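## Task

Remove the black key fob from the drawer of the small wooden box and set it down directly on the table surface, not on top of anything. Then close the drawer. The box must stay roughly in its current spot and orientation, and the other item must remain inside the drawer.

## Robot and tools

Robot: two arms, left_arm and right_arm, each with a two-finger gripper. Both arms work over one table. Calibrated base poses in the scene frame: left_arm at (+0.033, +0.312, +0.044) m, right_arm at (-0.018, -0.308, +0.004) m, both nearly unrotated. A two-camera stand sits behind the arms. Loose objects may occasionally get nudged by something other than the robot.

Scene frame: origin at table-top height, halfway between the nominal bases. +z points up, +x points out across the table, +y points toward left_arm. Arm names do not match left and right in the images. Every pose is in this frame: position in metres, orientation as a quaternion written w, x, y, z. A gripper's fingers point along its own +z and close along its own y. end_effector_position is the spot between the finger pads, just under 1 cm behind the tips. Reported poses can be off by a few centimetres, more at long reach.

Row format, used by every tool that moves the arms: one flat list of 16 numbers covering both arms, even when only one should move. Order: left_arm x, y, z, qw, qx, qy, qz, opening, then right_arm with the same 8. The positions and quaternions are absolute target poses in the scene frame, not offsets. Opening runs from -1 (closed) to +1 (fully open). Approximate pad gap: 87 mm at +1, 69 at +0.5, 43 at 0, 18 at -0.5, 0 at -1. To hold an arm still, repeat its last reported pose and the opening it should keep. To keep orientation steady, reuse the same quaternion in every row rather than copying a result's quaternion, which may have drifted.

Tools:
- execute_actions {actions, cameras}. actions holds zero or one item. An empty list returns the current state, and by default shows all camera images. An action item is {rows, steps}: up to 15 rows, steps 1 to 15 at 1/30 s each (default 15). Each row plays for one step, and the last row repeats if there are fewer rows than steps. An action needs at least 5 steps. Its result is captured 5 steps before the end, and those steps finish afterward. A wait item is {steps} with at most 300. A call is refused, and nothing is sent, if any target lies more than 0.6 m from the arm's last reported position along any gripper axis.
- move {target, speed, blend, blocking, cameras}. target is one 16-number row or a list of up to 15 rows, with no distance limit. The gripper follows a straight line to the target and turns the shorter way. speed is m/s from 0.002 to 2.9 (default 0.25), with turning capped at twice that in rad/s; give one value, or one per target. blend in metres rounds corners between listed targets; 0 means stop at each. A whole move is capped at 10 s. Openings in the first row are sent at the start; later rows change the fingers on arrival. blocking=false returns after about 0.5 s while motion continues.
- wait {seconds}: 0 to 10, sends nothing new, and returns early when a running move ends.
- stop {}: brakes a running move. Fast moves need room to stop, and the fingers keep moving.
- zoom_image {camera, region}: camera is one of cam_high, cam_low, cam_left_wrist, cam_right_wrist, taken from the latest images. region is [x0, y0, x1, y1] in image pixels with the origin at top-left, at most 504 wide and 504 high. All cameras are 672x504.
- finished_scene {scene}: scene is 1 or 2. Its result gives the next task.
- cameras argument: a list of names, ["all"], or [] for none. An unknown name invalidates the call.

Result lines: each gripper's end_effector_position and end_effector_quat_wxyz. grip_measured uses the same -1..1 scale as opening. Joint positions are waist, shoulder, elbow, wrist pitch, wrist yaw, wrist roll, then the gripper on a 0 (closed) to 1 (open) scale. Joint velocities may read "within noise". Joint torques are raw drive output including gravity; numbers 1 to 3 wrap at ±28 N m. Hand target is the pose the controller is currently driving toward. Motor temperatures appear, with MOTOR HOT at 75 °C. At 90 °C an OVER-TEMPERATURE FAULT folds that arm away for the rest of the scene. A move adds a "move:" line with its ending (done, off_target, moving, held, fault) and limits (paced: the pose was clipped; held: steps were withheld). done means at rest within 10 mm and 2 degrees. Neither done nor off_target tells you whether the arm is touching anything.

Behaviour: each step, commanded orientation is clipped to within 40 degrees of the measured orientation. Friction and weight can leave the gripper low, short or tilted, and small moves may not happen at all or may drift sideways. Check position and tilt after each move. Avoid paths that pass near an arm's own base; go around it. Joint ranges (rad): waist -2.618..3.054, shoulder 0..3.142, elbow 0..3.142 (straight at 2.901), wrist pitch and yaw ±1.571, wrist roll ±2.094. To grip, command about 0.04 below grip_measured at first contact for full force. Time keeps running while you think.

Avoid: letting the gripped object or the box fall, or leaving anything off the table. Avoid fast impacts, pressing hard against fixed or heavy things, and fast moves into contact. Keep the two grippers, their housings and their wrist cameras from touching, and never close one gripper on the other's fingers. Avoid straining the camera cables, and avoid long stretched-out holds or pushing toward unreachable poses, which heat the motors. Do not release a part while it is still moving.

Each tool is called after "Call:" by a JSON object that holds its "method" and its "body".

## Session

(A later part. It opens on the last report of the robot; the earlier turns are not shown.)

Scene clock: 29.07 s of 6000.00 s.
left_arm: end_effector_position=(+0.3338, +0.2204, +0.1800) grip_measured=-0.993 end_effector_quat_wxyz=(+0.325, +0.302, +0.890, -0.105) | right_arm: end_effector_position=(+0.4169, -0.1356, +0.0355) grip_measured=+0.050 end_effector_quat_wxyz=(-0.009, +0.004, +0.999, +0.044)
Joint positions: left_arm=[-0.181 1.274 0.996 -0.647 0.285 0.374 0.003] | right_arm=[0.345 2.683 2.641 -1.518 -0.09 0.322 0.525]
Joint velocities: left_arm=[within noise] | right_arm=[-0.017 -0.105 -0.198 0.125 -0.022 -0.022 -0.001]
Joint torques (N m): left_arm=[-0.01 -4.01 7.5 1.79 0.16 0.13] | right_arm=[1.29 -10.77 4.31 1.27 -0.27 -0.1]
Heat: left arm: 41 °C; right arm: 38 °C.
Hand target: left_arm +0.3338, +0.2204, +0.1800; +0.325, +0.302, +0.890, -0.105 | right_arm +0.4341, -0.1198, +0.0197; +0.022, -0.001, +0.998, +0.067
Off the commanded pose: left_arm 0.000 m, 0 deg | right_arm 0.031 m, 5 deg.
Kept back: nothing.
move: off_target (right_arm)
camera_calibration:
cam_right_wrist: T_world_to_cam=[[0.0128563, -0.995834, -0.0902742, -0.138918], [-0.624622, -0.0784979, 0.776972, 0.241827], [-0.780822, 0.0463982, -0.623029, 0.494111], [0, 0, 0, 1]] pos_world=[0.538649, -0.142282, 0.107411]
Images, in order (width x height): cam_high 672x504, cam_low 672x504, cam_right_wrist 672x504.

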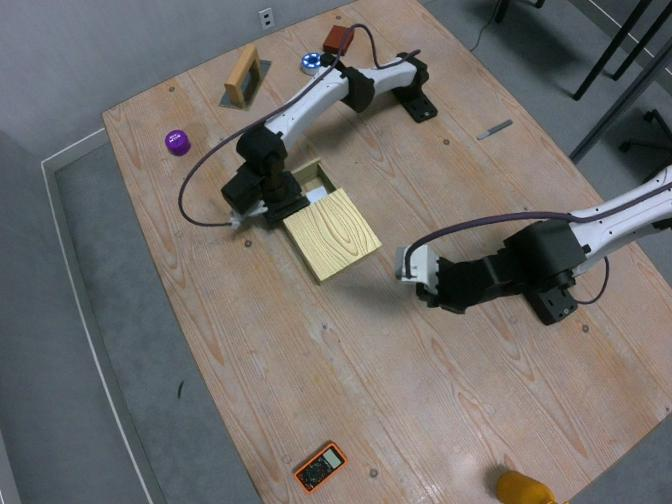

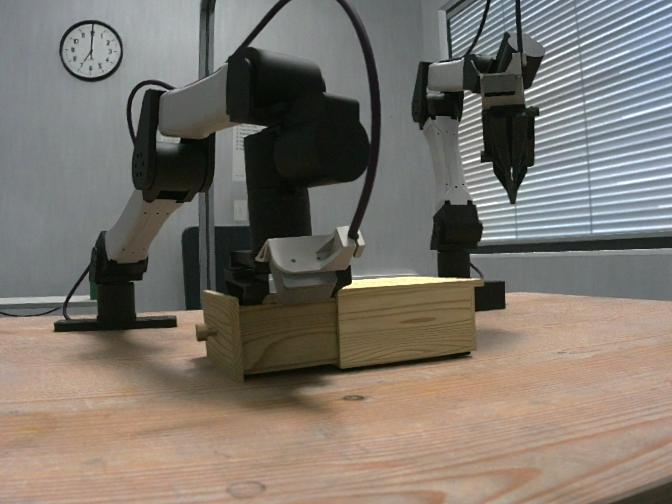

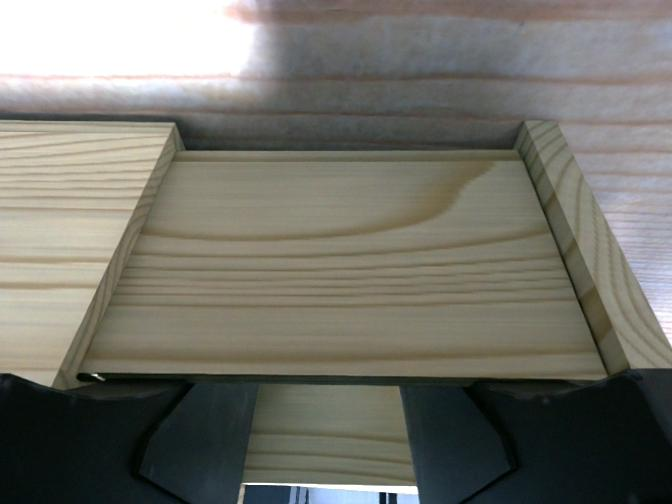

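Call:
{"method": "wait", "body": {"seconds": 0.7, "cameras": ["cam_right_wrist","cam_low"]}}

Call:
{"method": "zoom_image", "body": {"camera": "cam_low", "region": [180, 210, 400, 390]}}

Scene clock: 29.90 s of 6000.00 s.
left_arm: end_effector_position=(+0.3338, +0.2204, +0.1800) grip_measured=-0.993 end_effector_quat_wxyz=(+0.325, +0.302, +0.890, -0.105) | right_arm: end_effector_position=(+0.4172, -0.1355, +0.0355) grip_measured=+0.050 end_effector_quat_wxyz=(-0.007, +0.003, +0.999, +0.045)
Joint positions: left_arm=[-0.181 1.274 0.996 -0.647 0.285 0.374 0.003] | right_arm=[0.345 2.677 2.63 -1.509 -0.09 0.321 0.525]
Joint torques (N m): left_arm=[-0.01 -4.03 7.46 1.78 0.15 0.14] | right_arm=[1.21 -10.82 4.14 1.37 -0.27 -0.09]
Heat: left arm: 41 °C; right arm: 39 °C.
Hand target: left_arm +0.3338, +0.2204, +0.1800; +0.325, +0.302, +0.890, -0.105 | right_arm +0.4341, -0.1199, +0.0198; +0.022, -0.001, +0.998, +0.067
Off the commanded pose: left_arm 0.000 m, 0 deg | right_arm 0.030 m, 5 deg.
Steps of this call (1-25: nothing new was sent). Readings (end_effector_position of left_arm | right_arm):
1: (+0.3338, +0.2204, +0.1800) | (+0.4170, -0.1355, +0.0355)
2: (+0.3338, +0.2204, +0.1800) | (+0.4171, -0.1355, +0.0354)
4: (+0.3338, +0.2204, +0.1800) | (+0.4172, -0.1355, +0.0356)
8: (+0.3338, +0.2204, +0.1800) | (+0.4172, -0.1355, +0.0355)
25: the state above
camera_calibration:
cam_right_wrist: T_world_to_cam=[[0.013883, -0.995739, -0.0911692, -0.139239], [-0.626875, -0.0797016, 0.775032, 0.242927], [-0.778996, 0.046392, -0.62531, 0.493628], [0, 0, 0, 1]] pos_world=[0.538752, -0.142184, 0.1077]
Images, in order (width x height): cam_low 672x504, cam_right_wrist 672x504.

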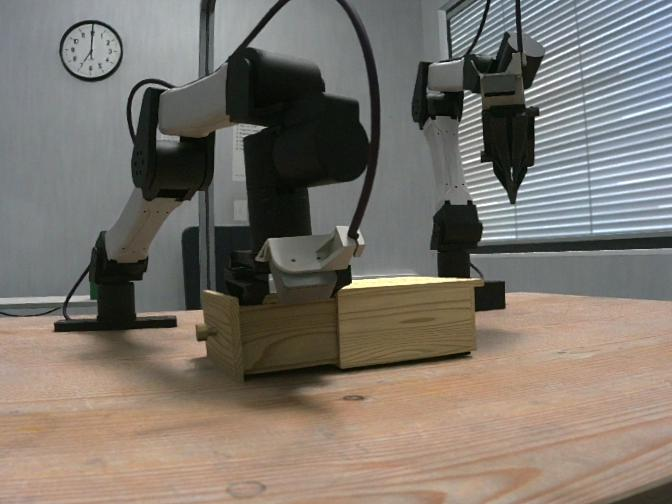

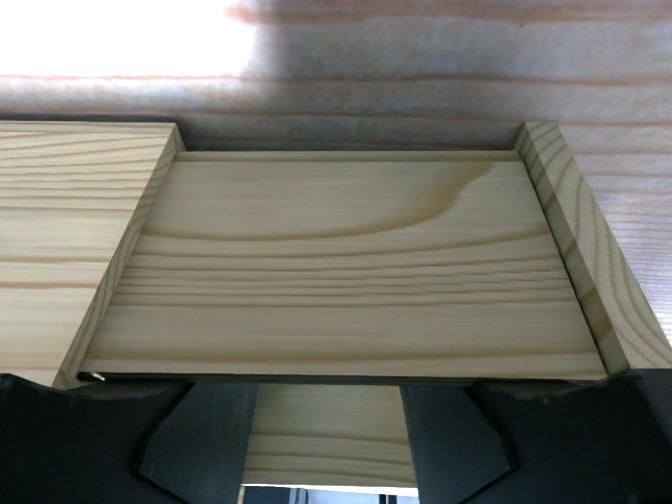

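Scaled by 2.291 from the camera's 672x504 image, which has a finer 960x720 frame.

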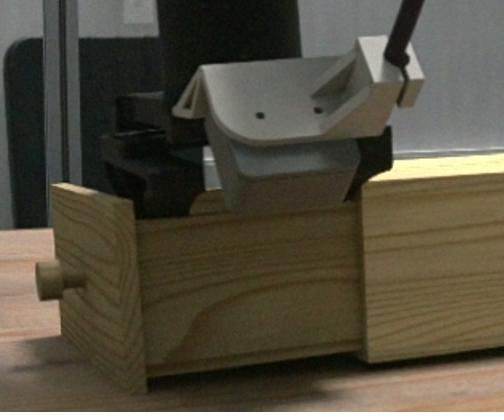

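Call:
{"method": "move", "body": {"target": [0.3338,0.2204,0.18,0.325,0.302,0.89,-0.105,-1,0.4172,-0.1355,0.033,0.0,0.003,0.999,0.045,-0.4], "speed": 0.05, "cameras": ["cam_right_wrist","cam_low"]}}

Scene clock: 31.00 s of 6000.00 s.
left_arm: end_effector_position=(+0.3338, +0.2204, +0.1800) grip_measured=-0.993 end_effector_quat_wxyz=(+0.325, +0.302, +0.890, -0.105) | right_arm: end_effector_position=(+0.4162, -0.1351, +0.0358) grip_measured=-0.189 end_effector_quat_wxyz=(-0.004, +0.003, +0.999, +0.047)
Joint positions: left_arm=[-0.181 1.274 0.996 -0.647 0.285 0.374 0.003] | right_arm=[0.345 2.645 2.569 -1.474 -0.091 0.322 0.406]
Joint torques (N m): left_arm=[0.05 -4.05 7.49 1.77 0.17 0.14] | right_arm=[0.09 -12.79 4.26 0.44 0.02 -0.12]
Heat: left arm: 41 °C; right arm: 39 °C.
Hand target: left_arm +0.3338, +0.2204, +0.1800; +0.325, +0.302, +0.890, -0.105 | right_arm +0.4172, -0.1356, +0.0331; -0.001, +0.003, +0.999, +0.045
Off the commanded pose: left_arm 0.000 m, 0 deg | right_arm 0.003 m, 1 deg.
Kept back: nothing.
move: done
camera_calibration:
cam_right_wrist: T_world_to_cam=[[0.014123, -0.995369, -0.0950895, -0.138663], [-0.631729, -0.0825973, 0.770777, 0.243823], [-0.775061, 0.0491851, -0.629969, 0.491926], [0, 0, 0, 1]] pos_world=[0.53726, -0.142077, 0.10878]
Images, in order (width x height): cam_low 672x504, cam_right_wrist 672x504.

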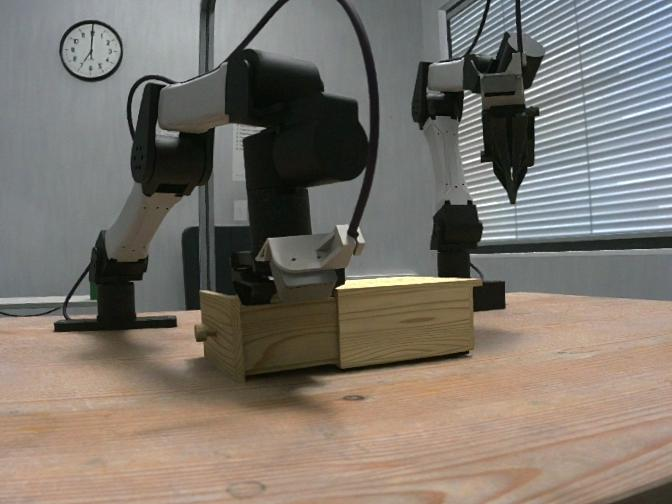

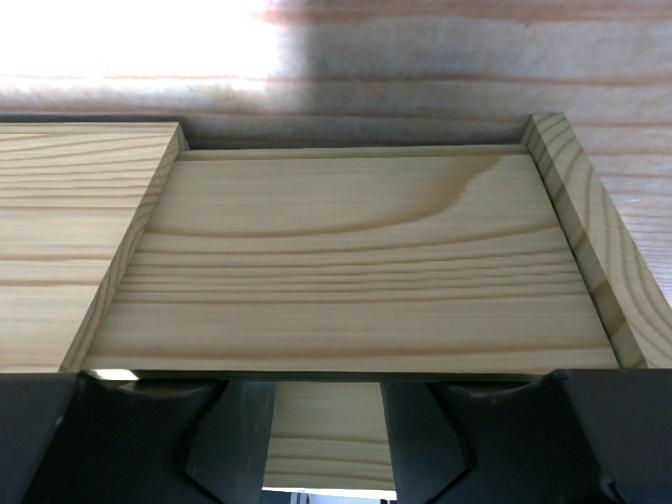

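Call:
{"method": "move", "body": {"target": [[0.3338,0.2204,0.18,0.325,0.302,0.89,-0.105,-1,0.418,-0.1355,0.07,0.0,0.003,0.999,0.045,-0.35],[0.3338,0.2204,0.18,0.325,0.302,0.89,-0.105,-1,0.418,-0.145,0.16,0.03,0.003,0.999,0.03,-0.35]], "speed": [0.06,0.15], "blend": [0.01,0], "cameras": ["cam_right_wrist","cam_low","cam_high"]}}

Scene clock: 32.83 s of 6000.00 s.
left_arm: end_effector_position=(+0.3338, +0.2204, +0.1800) grip_measured=-0.993 end_effector_quat_wxyz=(+0.325, +0.302, +0.890, -0.105) | right_arm: end_effector_position=(+0.4196, -0.1402, +0.1424) grip_measured=-0.189 end_effector_quat_wxyz=(+0.095, +0.002, +0.994, +0.061)
Joint positions: left_arm=[-0.181 1.274 0.996 -0.647 0.285 0.374 0.003] | right_arm=[0.345 2.47 2.691 -1.571 -0.057 0.326 0.406]
Joint torques (N m): left_arm=[0.03 -4.07 7.53 1.78 0.16 0.14] | right_arm=[-0.39 -14.24 6.53 0.53 0.07 -0.04]
Heat: left arm: 42 °C; right arm: 39 °C.
Hand target: left_arm +0.3338, +0.2204, +0.1800; +0.325, +0.302, +0.890, -0.105 | right_arm +0.4177, -0.1451, +0.1592; +0.111, +0.009, +0.992, +0.061
Off the commanded pose: left_arm 0.000 m, 0 deg | right_arm 0.018 m, 8 deg.
joint sent to its limit (right arm) — joint 4 (wrist pitch), lower limit.
Kept back: nothing.
move: off_target (right_arm)
camera_calibration:
cam_right_wrist: T_world_to_cam=[[0.0280627, -0.99238, -0.119977, -0.135541], [-0.77223, -0.0977346, 0.627781, 0.240627], [-0.634723, 0.0750324, -0.769088, 0.526514], [0, 0, 0, 1]] pos_world=[0.523813, -0.150496, 0.237613]
Images, in order (width x height): cam_high 672x504, cam_low 672x504, cam_right_wrist 672x504.

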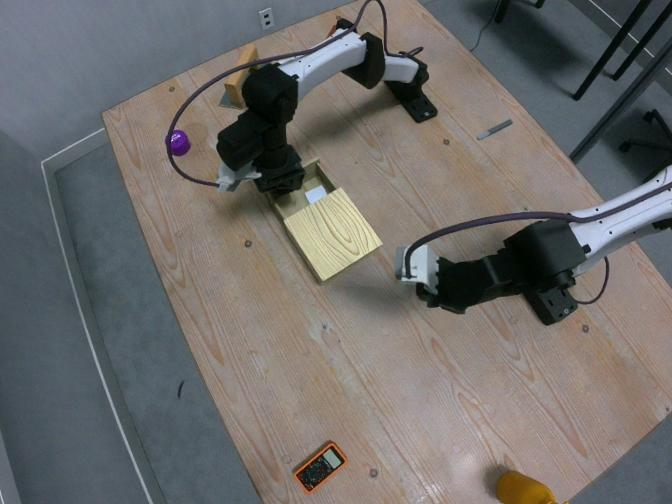

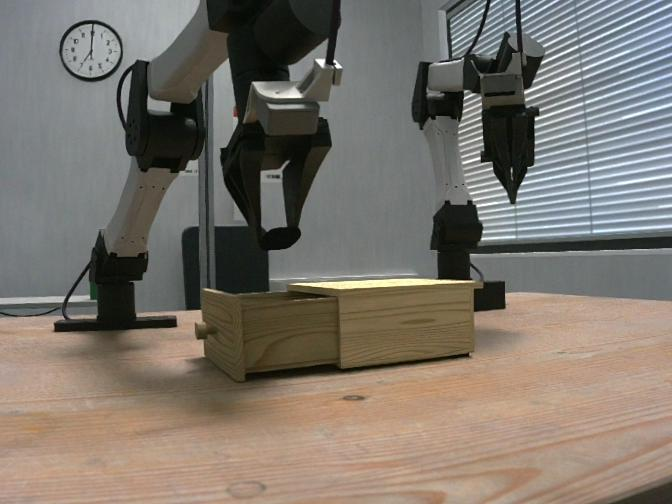

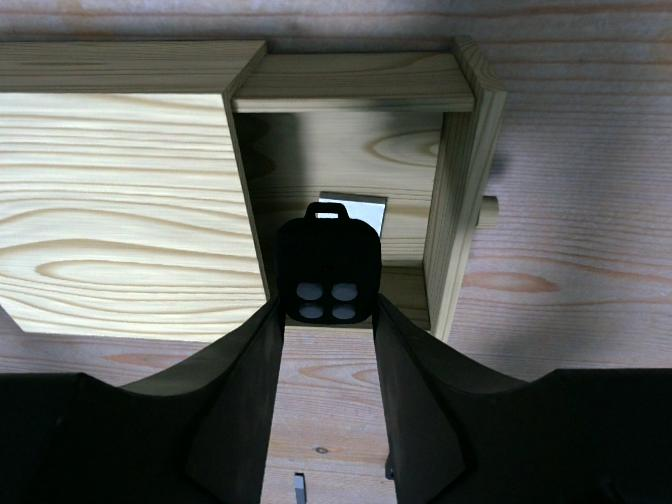

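Call:
{"method": "move", "body": {"target": [[0.3338,0.2204,0.18,0.325,0.302,0.89,-0.105,-1,0.41,-0.25,0.15,0.06,0,0.998,0,-0.35],[0.3338,0.2204,0.18,0.325,0.302,0.89,-0.105,-1,0.40,-0.37,0.10,0.0,0,1,0,-0.35],[0.3338,0.2204,0.18,0.325,0.302,0.89,-0.105,-1,0.40,-0.37,0.045,0.0,0,1,0,-0.35]], "speed": [0.25,0.25,0.12], "blend": [0.04,0.03,0], "cameras": ["cam_right_wrist","cam_low"]}}

Call:
{"method": "zoom_image", "body": {"camera": "cam_low", "region": [0, 220, 300, 400]}}

Scene clock: 35.30 s of 6000.00 s.
left_arm: end_effector_position=(+0.3338, +0.2204, +0.1800) grip_measured=-0.993 end_effector_quat_wxyz=(+0.325, +0.302, +0.890, -0.105) | right_arm: end_effector_position=(+0.3950, -0.3713, +0.0346) grip_measured=-0.189 end_effector_quat_wxyz=(-0.020, +0.008, +1.000, +0.004)
Joint positions: left_arm=[-0.181 1.274 0.996 -0.647 0.285 0.374 0.003] | right_arm=[-0.111 2.418 2.14 -1.334 -0.002 -0.125 0.406]
Joint torques (N m): left_arm=[0.02 -4.05 7.5 1.78 0.15 0.13] | right_arm=[0.73 -13.52 6.48 0.26 0.01 -0.23]
Motor temperatures (°C): left_arm=[26 38 42 34 25 28 24] | right_arm=[25 41 33 31 28 29 29]
Heat: left arm: 42 °C; right arm: 41 °C.
Hand target: left_arm +0.3338, +0.2204, +0.1800; +0.325, +0.302, +0.890, -0.105 | right_arm +0.3999, -0.3700, +0.0450; +0.000, +0.000, +1.000, +0.000
Off the commanded pose: left_arm 0.000 m, 0 deg | right_arm 0.012 m, 3 deg.
Kept back: nothing.
move: off_target (right_arm); blend cut to 0.0275 m at target 2
camera_calibration:
cam_right_wrist: T_world_to_cam=[[0.00454907, -0.999945, -0.00949239, -0.374508], [-0.606248, -0.0103069, 0.795209, 0.227834], [-0.795263, 0.00213728, -0.606261, 0.476071], [0, 0, 0, 1]] pos_world=[0.518429, -0.373157, 0.103893]
Images, in order (width x height): cam_low 672x504, cam_right_wrist 672x504.

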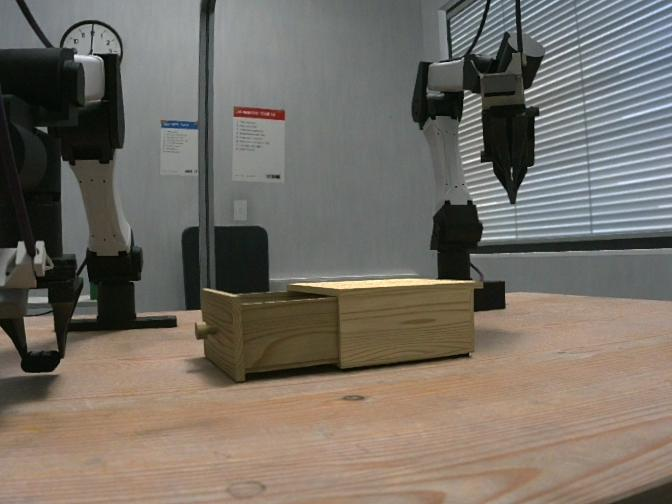

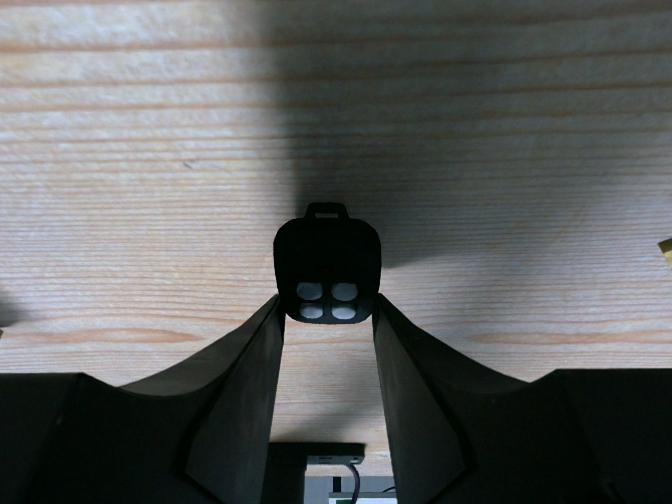

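Scaled by 1.680 from the camera's 672x504 image, which has a finer 960x720 frame.

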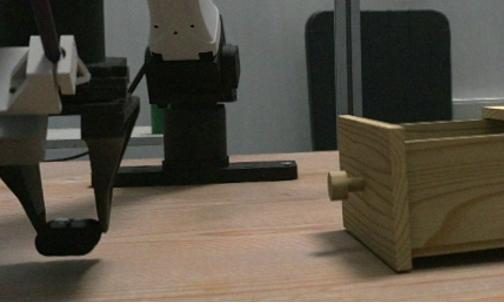

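Call:
{"method": "move", "body": {"target": [[0.3338,0.2204,0.18,0.325,0.302,0.89,-0.105,-1,0.403,-0.37,0.031,0.02,0,1,0,-0.35],[0.3338,0.2204,0.18,0.325,0.302,0.89,-0.105,-1,0.403,-0.37,0.024,0.02,0,1,0,-0.35]], "speed": [0.06,0.03], "cameras": ["cam_right_wrist","cam_low"]}}

Call:
{"method": "zoom_image", "body": {"camera": "cam_low", "region": [0, 280, 160, 400]}}

Scene clock: 36.80 s of 6000.00 s.
left_arm: end_effector_position=(+0.3338, +0.2204, +0.1800) grip_measured=-0.993 end_effector_quat_wxyz=(+0.325, +0.302, +0.890, -0.105) | right_arm: end_effector_position=(+0.3919, -0.3709, +0.0223) grip_measured=-0.189 end_effector_quat_wxyz=(-0.010, +0.007, +1.000, +0.002)
Joint positions: left_arm=[-0.181 1.274 0.996 -0.647 0.285 0.374 0.003] | right_arm=[-0.111 2.38 2.028 -1.239 -0.002 -0.128 0.406]
Joint torques (N m): left_arm=[-0.02 -4.03 7.49 1.78 0.15 0.14] | right_arm=[0.66 -12.41 5.2 0.7 -0.02 -0.24]
Heat: left arm: 42 °C; right arm: 41 °C.
Hand target: left_arm +0.3338, +0.2204, +0.1800; +0.325, +0.302, +0.890, -0.105 | right_arm +0.4029, -0.3699, +0.0246; +0.019, +0.000, +1.000, +0.000
Off the commanded pose: left_arm 0.000 m, 0 deg | right_arm 0.011 m, 4 deg.
Kept back: nothing.
move: off_target (right_arm)
camera_calibration:
cam_right_wrist: T_world_to_cam=[[0.00697115, -0.999954, -0.00658751, -0.375316], [-0.622073, -0.00949437, 0.782901, 0.242524], [-0.782928, -0.00135981, -0.622111, 0.460284], [0, 0, 0, 1]] pos_world=[0.513853, -0.37237, 0.094003]
Images, in order (width x height): cam_low 672x504, cam_right_wrist 672x504.

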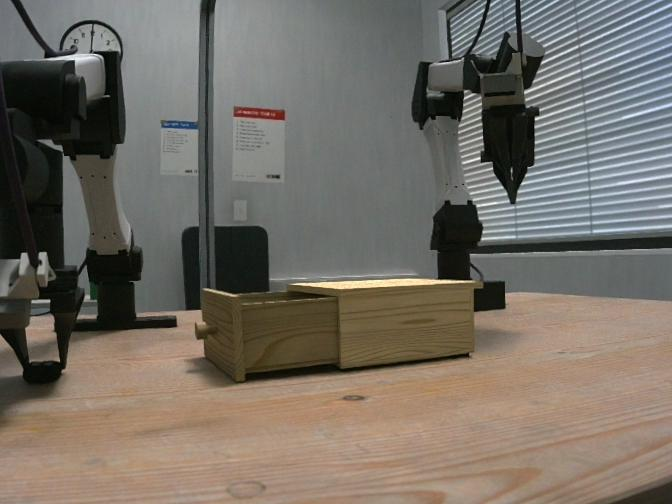

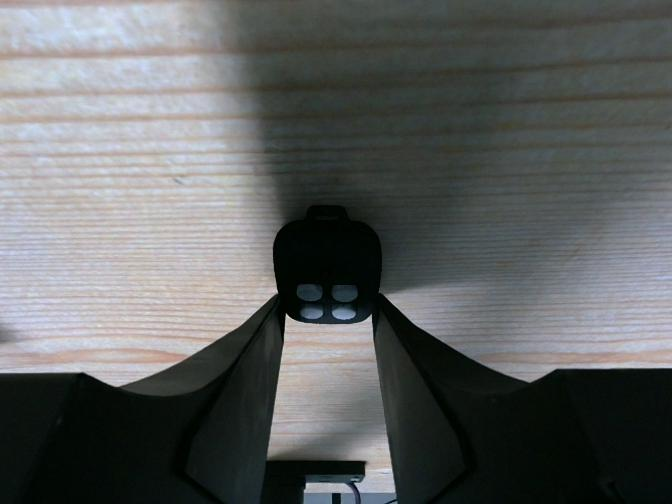

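Scaled by 3.150 from the camera's 672x504 image, which has a finer 960x720 frame.

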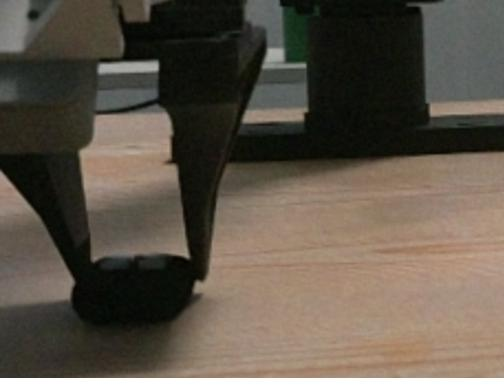

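Call:
{"method": "move", "body": {"target": [[0.3338,0.2204,0.18,0.325,0.302,0.89,-0.105,-1,0.403,-0.37,0.013,0.02,0,1,0,-0.35]], "speed": 0.03, "cameras": ["cam_low"]}}

Call:
{"method": "zoom_image", "body": {"camera": "cam_low", "region": [0, 280, 160, 400]}}

Scene clock: 37.73 s of 6000.00 s.
left_arm: end_effector_position=(+0.3338, +0.2204, +0.1800) grip_measured=-0.993 end_effector_quat_wxyz=(+0.325, +0.302, +0.890, -0.105) | right_arm: end_effector_position=(+0.3919, -0.3709, +0.0217) grip_measured=-0.189 end_effector_quat_wxyz=(-0.005, +0.007, +1.000, +0.002)
Joint positions: left_arm=[-0.181 1.274 0.996 -0.647 0.285 0.374 0.003] | right_arm=[-0.111 2.366 2.002 -1.216 -0.002 -0.128 0.406]
Joint torques (N m): left_arm=[0.03 -4.03 7.5 1.79 0.15 0.13] | right_arm=[0.62 -10.67 4.37 0.92 -0.03 -0.26]
Heat: left arm: 42 °C; right arm: 41 °C.
Hand target: left_arm +0.3338, +0.2204, +0.1800; +0.325, +0.302, +0.890, -0.105 | right_arm +0.4026, -0.3699, +0.0136; +0.019, +0.000, +1.000, +0.000
Off the commanded pose: left_arm 0.000 m, 0 deg | right_arm 0.014 m, 3 deg.
Kept back: nothing.
move: off_target (right_arm)
Images, in order (width x height): cam_low 672x504.

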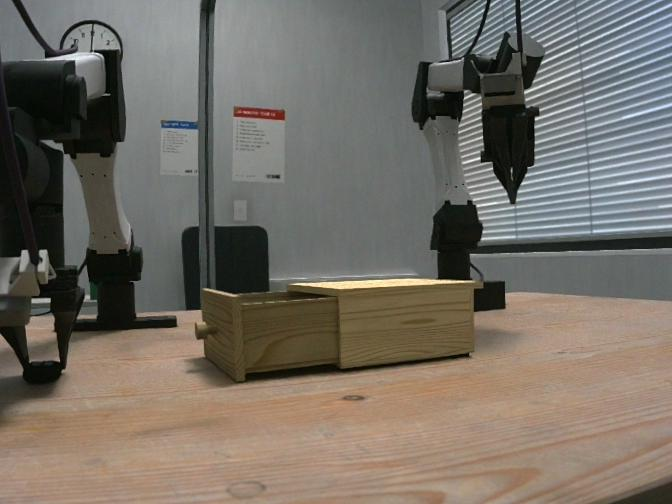

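Scaled by 3.150 from the camera's 672x504 image, which has a finer 960x720 frame.

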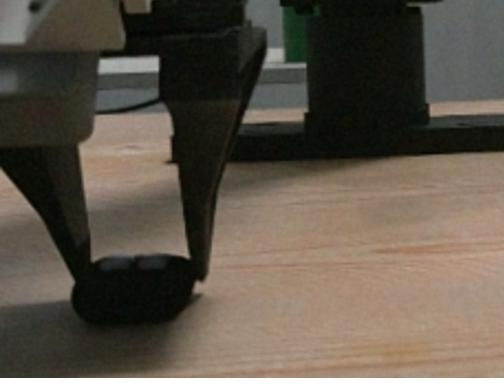

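Call:
{"method": "move", "body": {"target": [[0.3338,0.2204,0.18,0.325,0.302,0.89,-0.105,-1,0.3925,-0.3709,0.022,0.0,0.003,1,0.002,0.05],[0.3338,0.2204,0.18,0.325,0.302,0.89,-0.105,-1,0.3925,-0.3709,0.10,0.0,0.003,1,0.002,0.05],[0.3338,0.2204,0.18,0.325,0.302,0.89,-0.105,-1,0.405,-0.255,0.10,0.0,0,1,0,-1],[0.3338,0.2204,0.18,0.325,0.302,0.89,-0.105,-1,0.405,-0.25,0.05,0.0,0,1,0,-1]], "speed": [0.05,0.12,0.25,0.12], "cameras": ["cam_high","cam_low","cam_right_wrist"]}}

Scene clock: 43.17 s of 6000.00 s.
left_arm: end_effector_position=(+0.3338, +0.2204, +0.1800) grip_measured=-0.993 end_effector_quat_wxyz=(+0.325, +0.302, +0.890, -0.105) | right_arm: end_effector_position=(+0.4017, -0.2528, +0.0479) grip_measured=-0.973 end_effector_quat_wxyz=(-0.011, -0.002, +1.000, +0.000)
Joint positions: left_arm=[-0.181 1.274 0.996 -0.647 0.285 0.374 0.003] | right_arm=[0.148 2.422 2.203 -1.374 -0.002 0.114 0.013]
Joint torques (N m): left_arm=[0.02 -4 7.49 1.79 0.17 0.14] | right_arm=[0.68 -11.82 6.43 0.33 0.02 -0.05]
Heat: left arm: 43 °C; right arm: 42 °C.
Hand target: left_arm +0.3338, +0.2204, +0.1800; +0.325, +0.302, +0.890, -0.105 | right_arm +0.4050, -0.2500, +0.0501; +0.000, +0.000, +1.000, +0.000
Off the commanded pose: left_arm 0.000 m, 0 deg | right_arm 0.005 m, 1 deg.
Kept back: nothing.
move: done
camera_calibration:
cam_right_wrist: T_world_to_cam=[[0.0245498, -0.999698, -0.00139953, -0.264269], [-0.620282, -0.0163302, 0.784209, 0.227172], [-0.783994, -0.018384, -0.620496, 0.48014], [0, 0, 0, 1]] pos_world=[0.523825, -0.251653, 0.119404]
Images, in order (width x height): cam_high 672x504, cam_low 672x504, cam_right_wrist 672x504.

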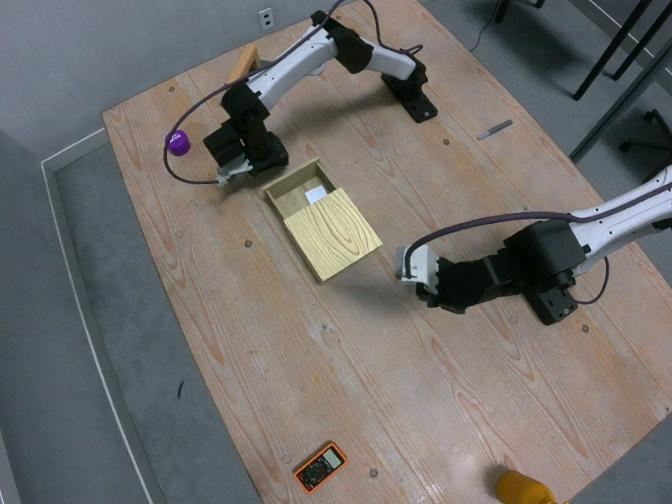

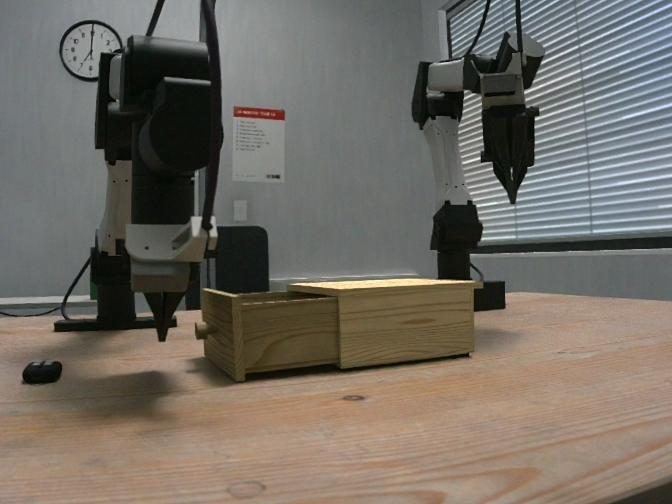

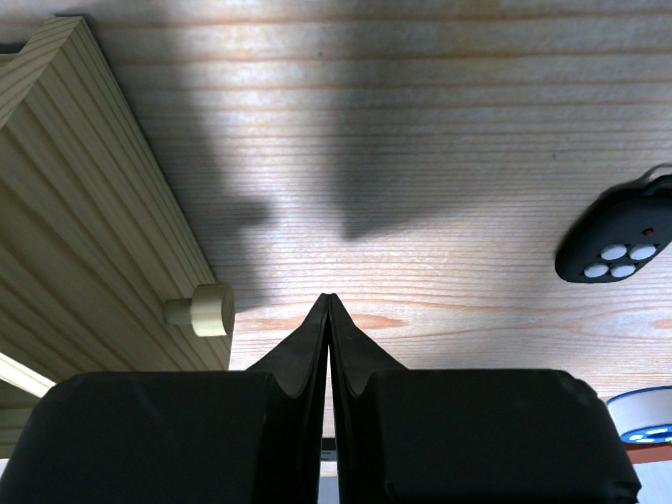

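Call:
{"method": "move", "body": {"target": [[0.3338,0.2204,0.18,0.325,0.302,0.89,-0.105,-1,0.403,-0.245,0.045,0.0,0,1,0,-1],[0.3338,0.2204,0.18,0.325,0.302,0.89,-0.105,-1,0.402,-0.13,0.045,0.0,0,1,0,-1]], "speed": 0.07, "blend": [0.005,0], "cameras": ["cam_high","cam_low","cam_right_wrist"]}}

Call:
{"method": "zoom_image", "body": {"camera": "cam_high", "region": [260, 160, 400, 300]}}

Scene clock: 45.50 s of 6000.00 s.
left_arm: end_effector_position=(+0.3338, +0.2204, +0.1800) grip_measured=-0.993 end_effector_quat_wxyz=(+0.325, +0.302, +0.890, -0.105) | right_arm: end_effector_position=(+0.4012, -0.1538, +0.0500) grip_measured=-0.974 end_effector_quat_wxyz=(+0.002, -0.001, +1.000, -0.028)
Joint positions: left_arm=[-0.181 1.274 0.996 -0.647 0.285 0.374 0.003] | right_arm=[0.372 2.557 2.462 -1.49 0.055 0.34 0.013]
Joint torques (N m): left_arm=[0.01 -4.04 7.45 1.79 0.15 0.13] | right_arm=[2.55 -9.5 10.19 0.32 -0.52 0.12]
Heat: left arm: 43 °C; right arm: 42 °C.
Hand target: left_arm +0.3338, +0.2204, +0.1800; +0.325, +0.302, +0.890, -0.105 | right_arm +0.4010, -0.1306, +0.0455; +0.001, +0.000, +1.000, +0.000
Off the commanded pose: left_arm 0.000 m, 0 deg | right_arm 0.024 m, 3 deg.
Kept back: nothing.
move: off_target (right_arm); blend cut to 0.0037 m at target 1
camera_calibration:
cam_right_wrist: T_world_to_cam=[[0.0221614, -0.998237, 0.0550594, -0.166985], [-0.641814, 0.0280206, 0.766348, 0.243154], [-0.76654, -0.0523212, -0.640062, 0.471611], [0, 0, 0, 1]] pos_world=[0.521269, -0.148829, 0.124713]
Images, in order (width x height): cam_high 672x504, cam_low 672x504, cam_right_wrist 672x504.

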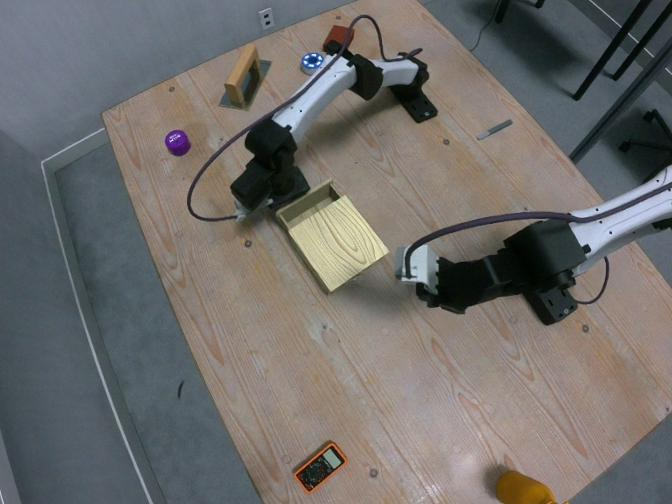

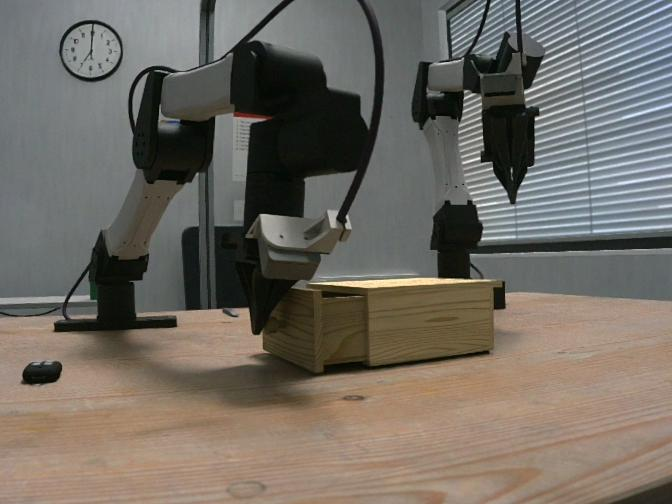

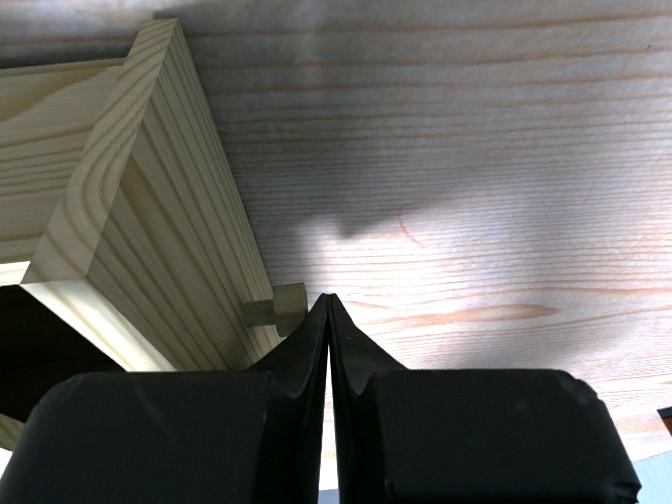

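Scaled by 3.600 from the camera's 672x504 image, which has a finer 960x720 frame.

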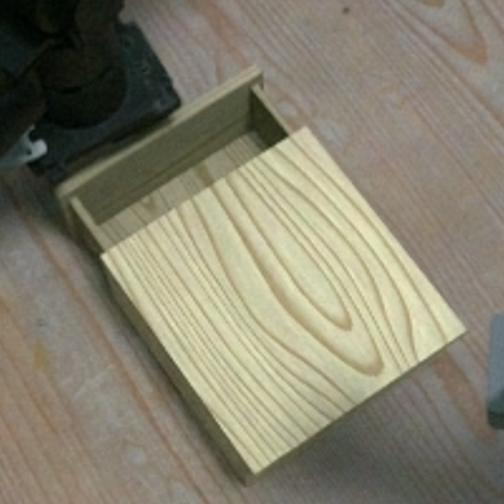

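Call:
{"method": "move", "body": {"target": [[0.36,0.17,0.14,0.2706,0.6533,0.6533,-0.2706,1,0.4012,-0.165,0.05,0,0,1,0,-1],[0.40,0.135,0.06,0.2706,0.6533,0.6533,-0.2706,1,0.4012,-0.165,0.05,0,0,1,0,-1]], "blend": [0.02,0], "cameras": ["cam_high","cam_low","cam_left_wrist"]}}

Scene clock: 51.23 s of 6000.00 s.
left_arm: end_effector_position=(+0.3923, +0.1401, +0.0561) grip_measured=+1.000 end_effector_quat_wxyz=(+0.259, +0.653, +0.659, -0.271) | right_arm: end_effector_position=(+0.3936, -0.1654, +0.0279) grip_measured=-0.974 end_effector_quat_wxyz=(-0.031, +0.001, +0.999, -0.015)
Joint positions: left_arm=[-0.214 2.005 1.301 -0.677 0.748 1.269 1] | right_arm=[0.337 2.558 2.364 -1.444 0.01 0.308 0.013]
Joint torques (N m): left_arm=[-0.25 -8.69 7.92 1.04 0.56 0.06] | right_arm=[-0.55 -16.05 6.38 0.21 -0.08 -0.23]
Heat: left arm: 44 °C; right arm: 43 °C.
Hand target: left_arm +0.3997, +0.1350, +0.0602; +0.271, +0.653, +0.653, -0.271 | right_arm +0.4007, -0.1652, +0.0499; -0.001, +0.000, +1.000, -0.001
Off the commanded pose: left_arm 0.010 m, 1 deg | right_arm 0.023 m, 4 deg.
Kept back: nothing.
move: off_target (right_arm)
camera_calibration:
cam_left_wrist: T_world_to_cam=[[-0.99994, -0.00789653, 0.00762129, 0.391032], [-0.00724783, 0.996632, 0.0816835, -0.116722], [-0.00824064, 0.0816233, -0.996629, 0.192342], [0, 0, 0, 1]] pos_world=[0.391748, 0.103717, 0.198248]
Images, in order (width x height): cam_high 672x504, cam_low 672x504, cam_left_wrist 672x504.

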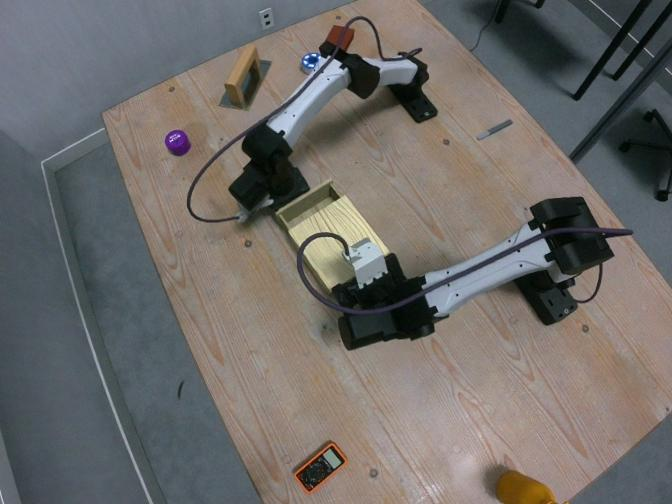

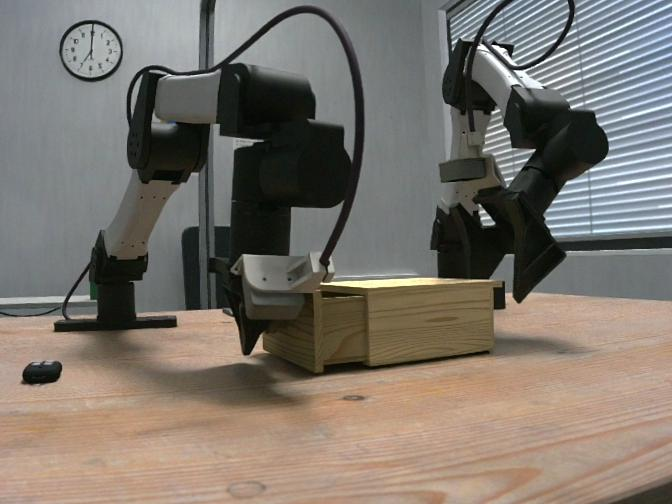

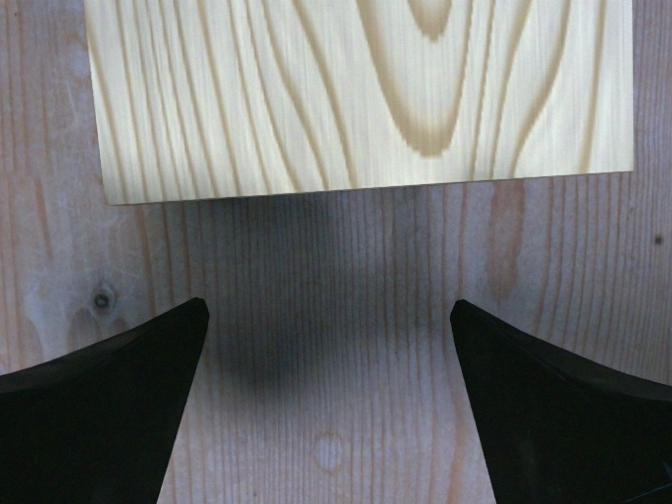

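Call:
{"method": "move", "body": {"target": [[0.403,0.094,0.05,0.2634,0.6702,0.6360,-0.2776,1,0.401,-0.168,0.06,0,0,1,0,-1],[0.403,0.093,0.05,0.2634,0.6702,0.6360,-0.2776,1,0.398,-0.10,0.056,0,0,1,0,-1]], "speed": [0.07,0.05], "cameras": ["cam_high","cam_low","cam_left_wrist","cam_right_wrist"]}}

Call:
{"method": "zoom_image", "body": {"camera": "cam_high", "region": [260, 160, 400, 300]}}

Scene clock: 54.40 s of 6000.00 s.
left_arm: end_effector_position=(+0.3950, +0.1063, +0.0484) grip_measured=+1.000 end_effector_quat_wxyz=(+0.248, +0.662, +0.651, -0.276) | right_arm: end_effector_position=(+0.3975, -0.1302, +0.0646) grip_measured=-0.974 end_effector_quat_wxyz=(+0.007, -0.002, +1.000, -0.028)
Joint positions: left_arm=[-0.298 2.064 1.357 -0.639 0.734 1.197 1] | right_arm=[0.421 2.624 2.652 -1.606 0.058 0.387 0.013]
Joint torques (N m): left_arm=[-1.68 -8.34 8.38 1.28 0.59 0.17] | right_arm=[3.44 -9.2 9.92 0.46 -0.52 0.32]
Heat: left arm: 44 °C; right arm: 45 °C.
Hand target: left_arm +0.4025, +0.0933, +0.0504; +0.263, +0.670, +0.636, -0.278 | right_arm +0.3969, -0.1010, +0.0565; +0.009, +0.000, +1.000, +0.003
Off the commanded pose: left_arm 0.016 m, 3 deg | right_arm 0.031 m, 3 deg.
joint read past its limit (right arm) — joint 4 (wrist pitch), lower limit.
joint sent to its limit (right arm) — joint 4 (wrist pitch), lower limit.
Kept back: nothing.
move: off_target (left_arm, right_arm)
camera_calibration:
cam_left_wrist: T_world_to_cam=[[-0.999566, 0.0215464, 0.0200895, 0.389672], [0.0232407, 0.995821, 0.0883163, -0.0946573], [-0.0181027, 0.0887449, -0.99589, 0.190518], [0, 0, 0, 1]] pos_world=[0.395151, 0.0689582, 0.190266]
cam_right_wrist: T_world_to_cam=[[0.024036, -0.998176, 0.0553814, -0.144815], [-0.649347, 0.0265322, 0.76003, 0.232185], [-0.760113, -0.0542298, -0.647524, 0.477077], [0, 0, 0, 1]] pos_world=[0.516882, -0.124839, 0.140472]

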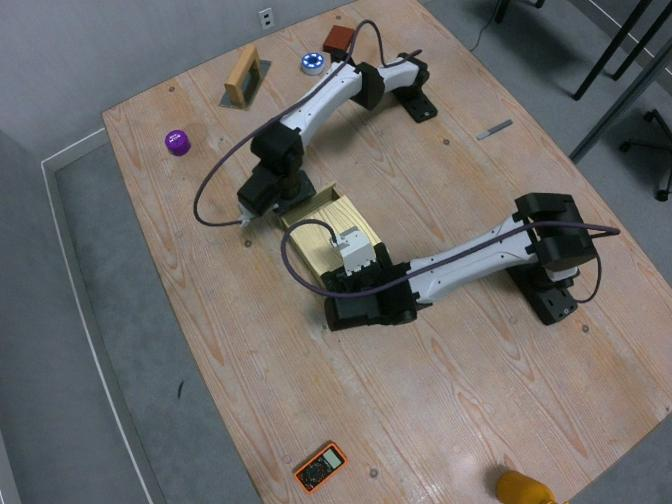

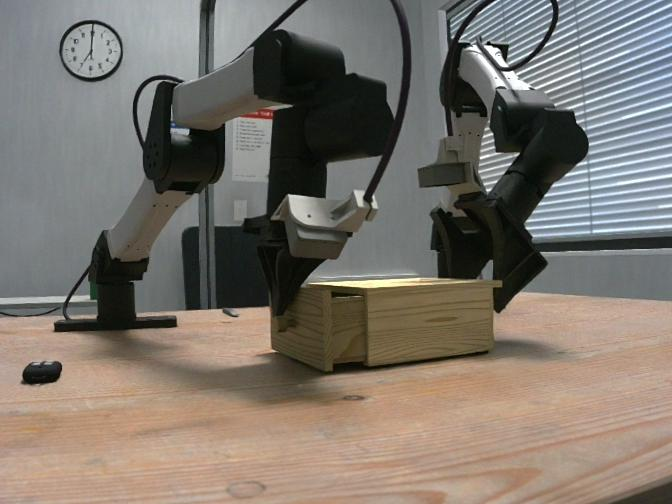

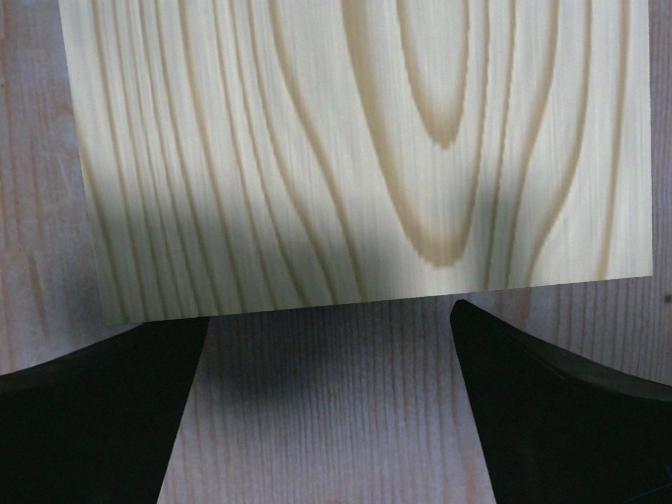

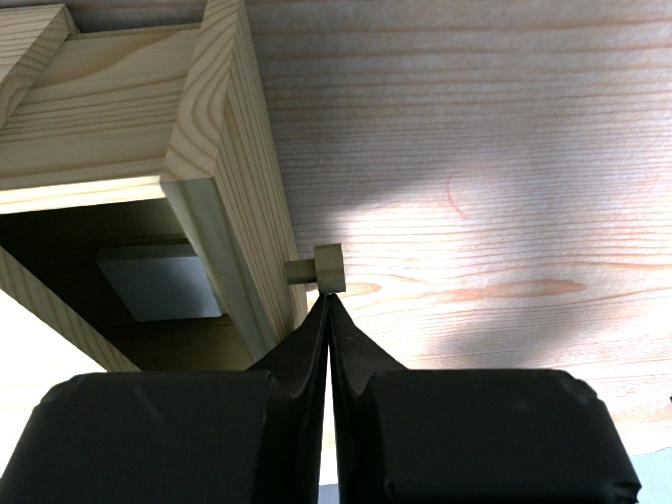

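Scaled by 3.600 from the camera's 672x504 image, which has a finer 960x720 frame.

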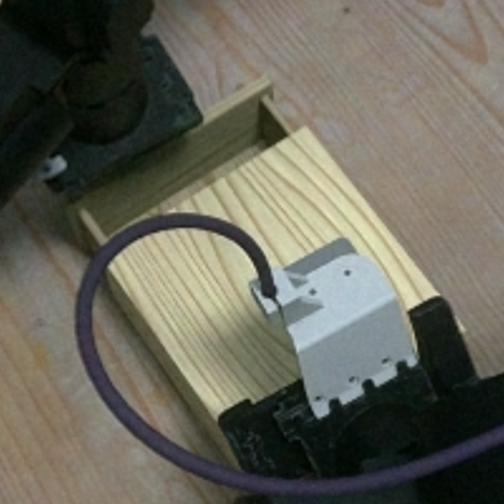

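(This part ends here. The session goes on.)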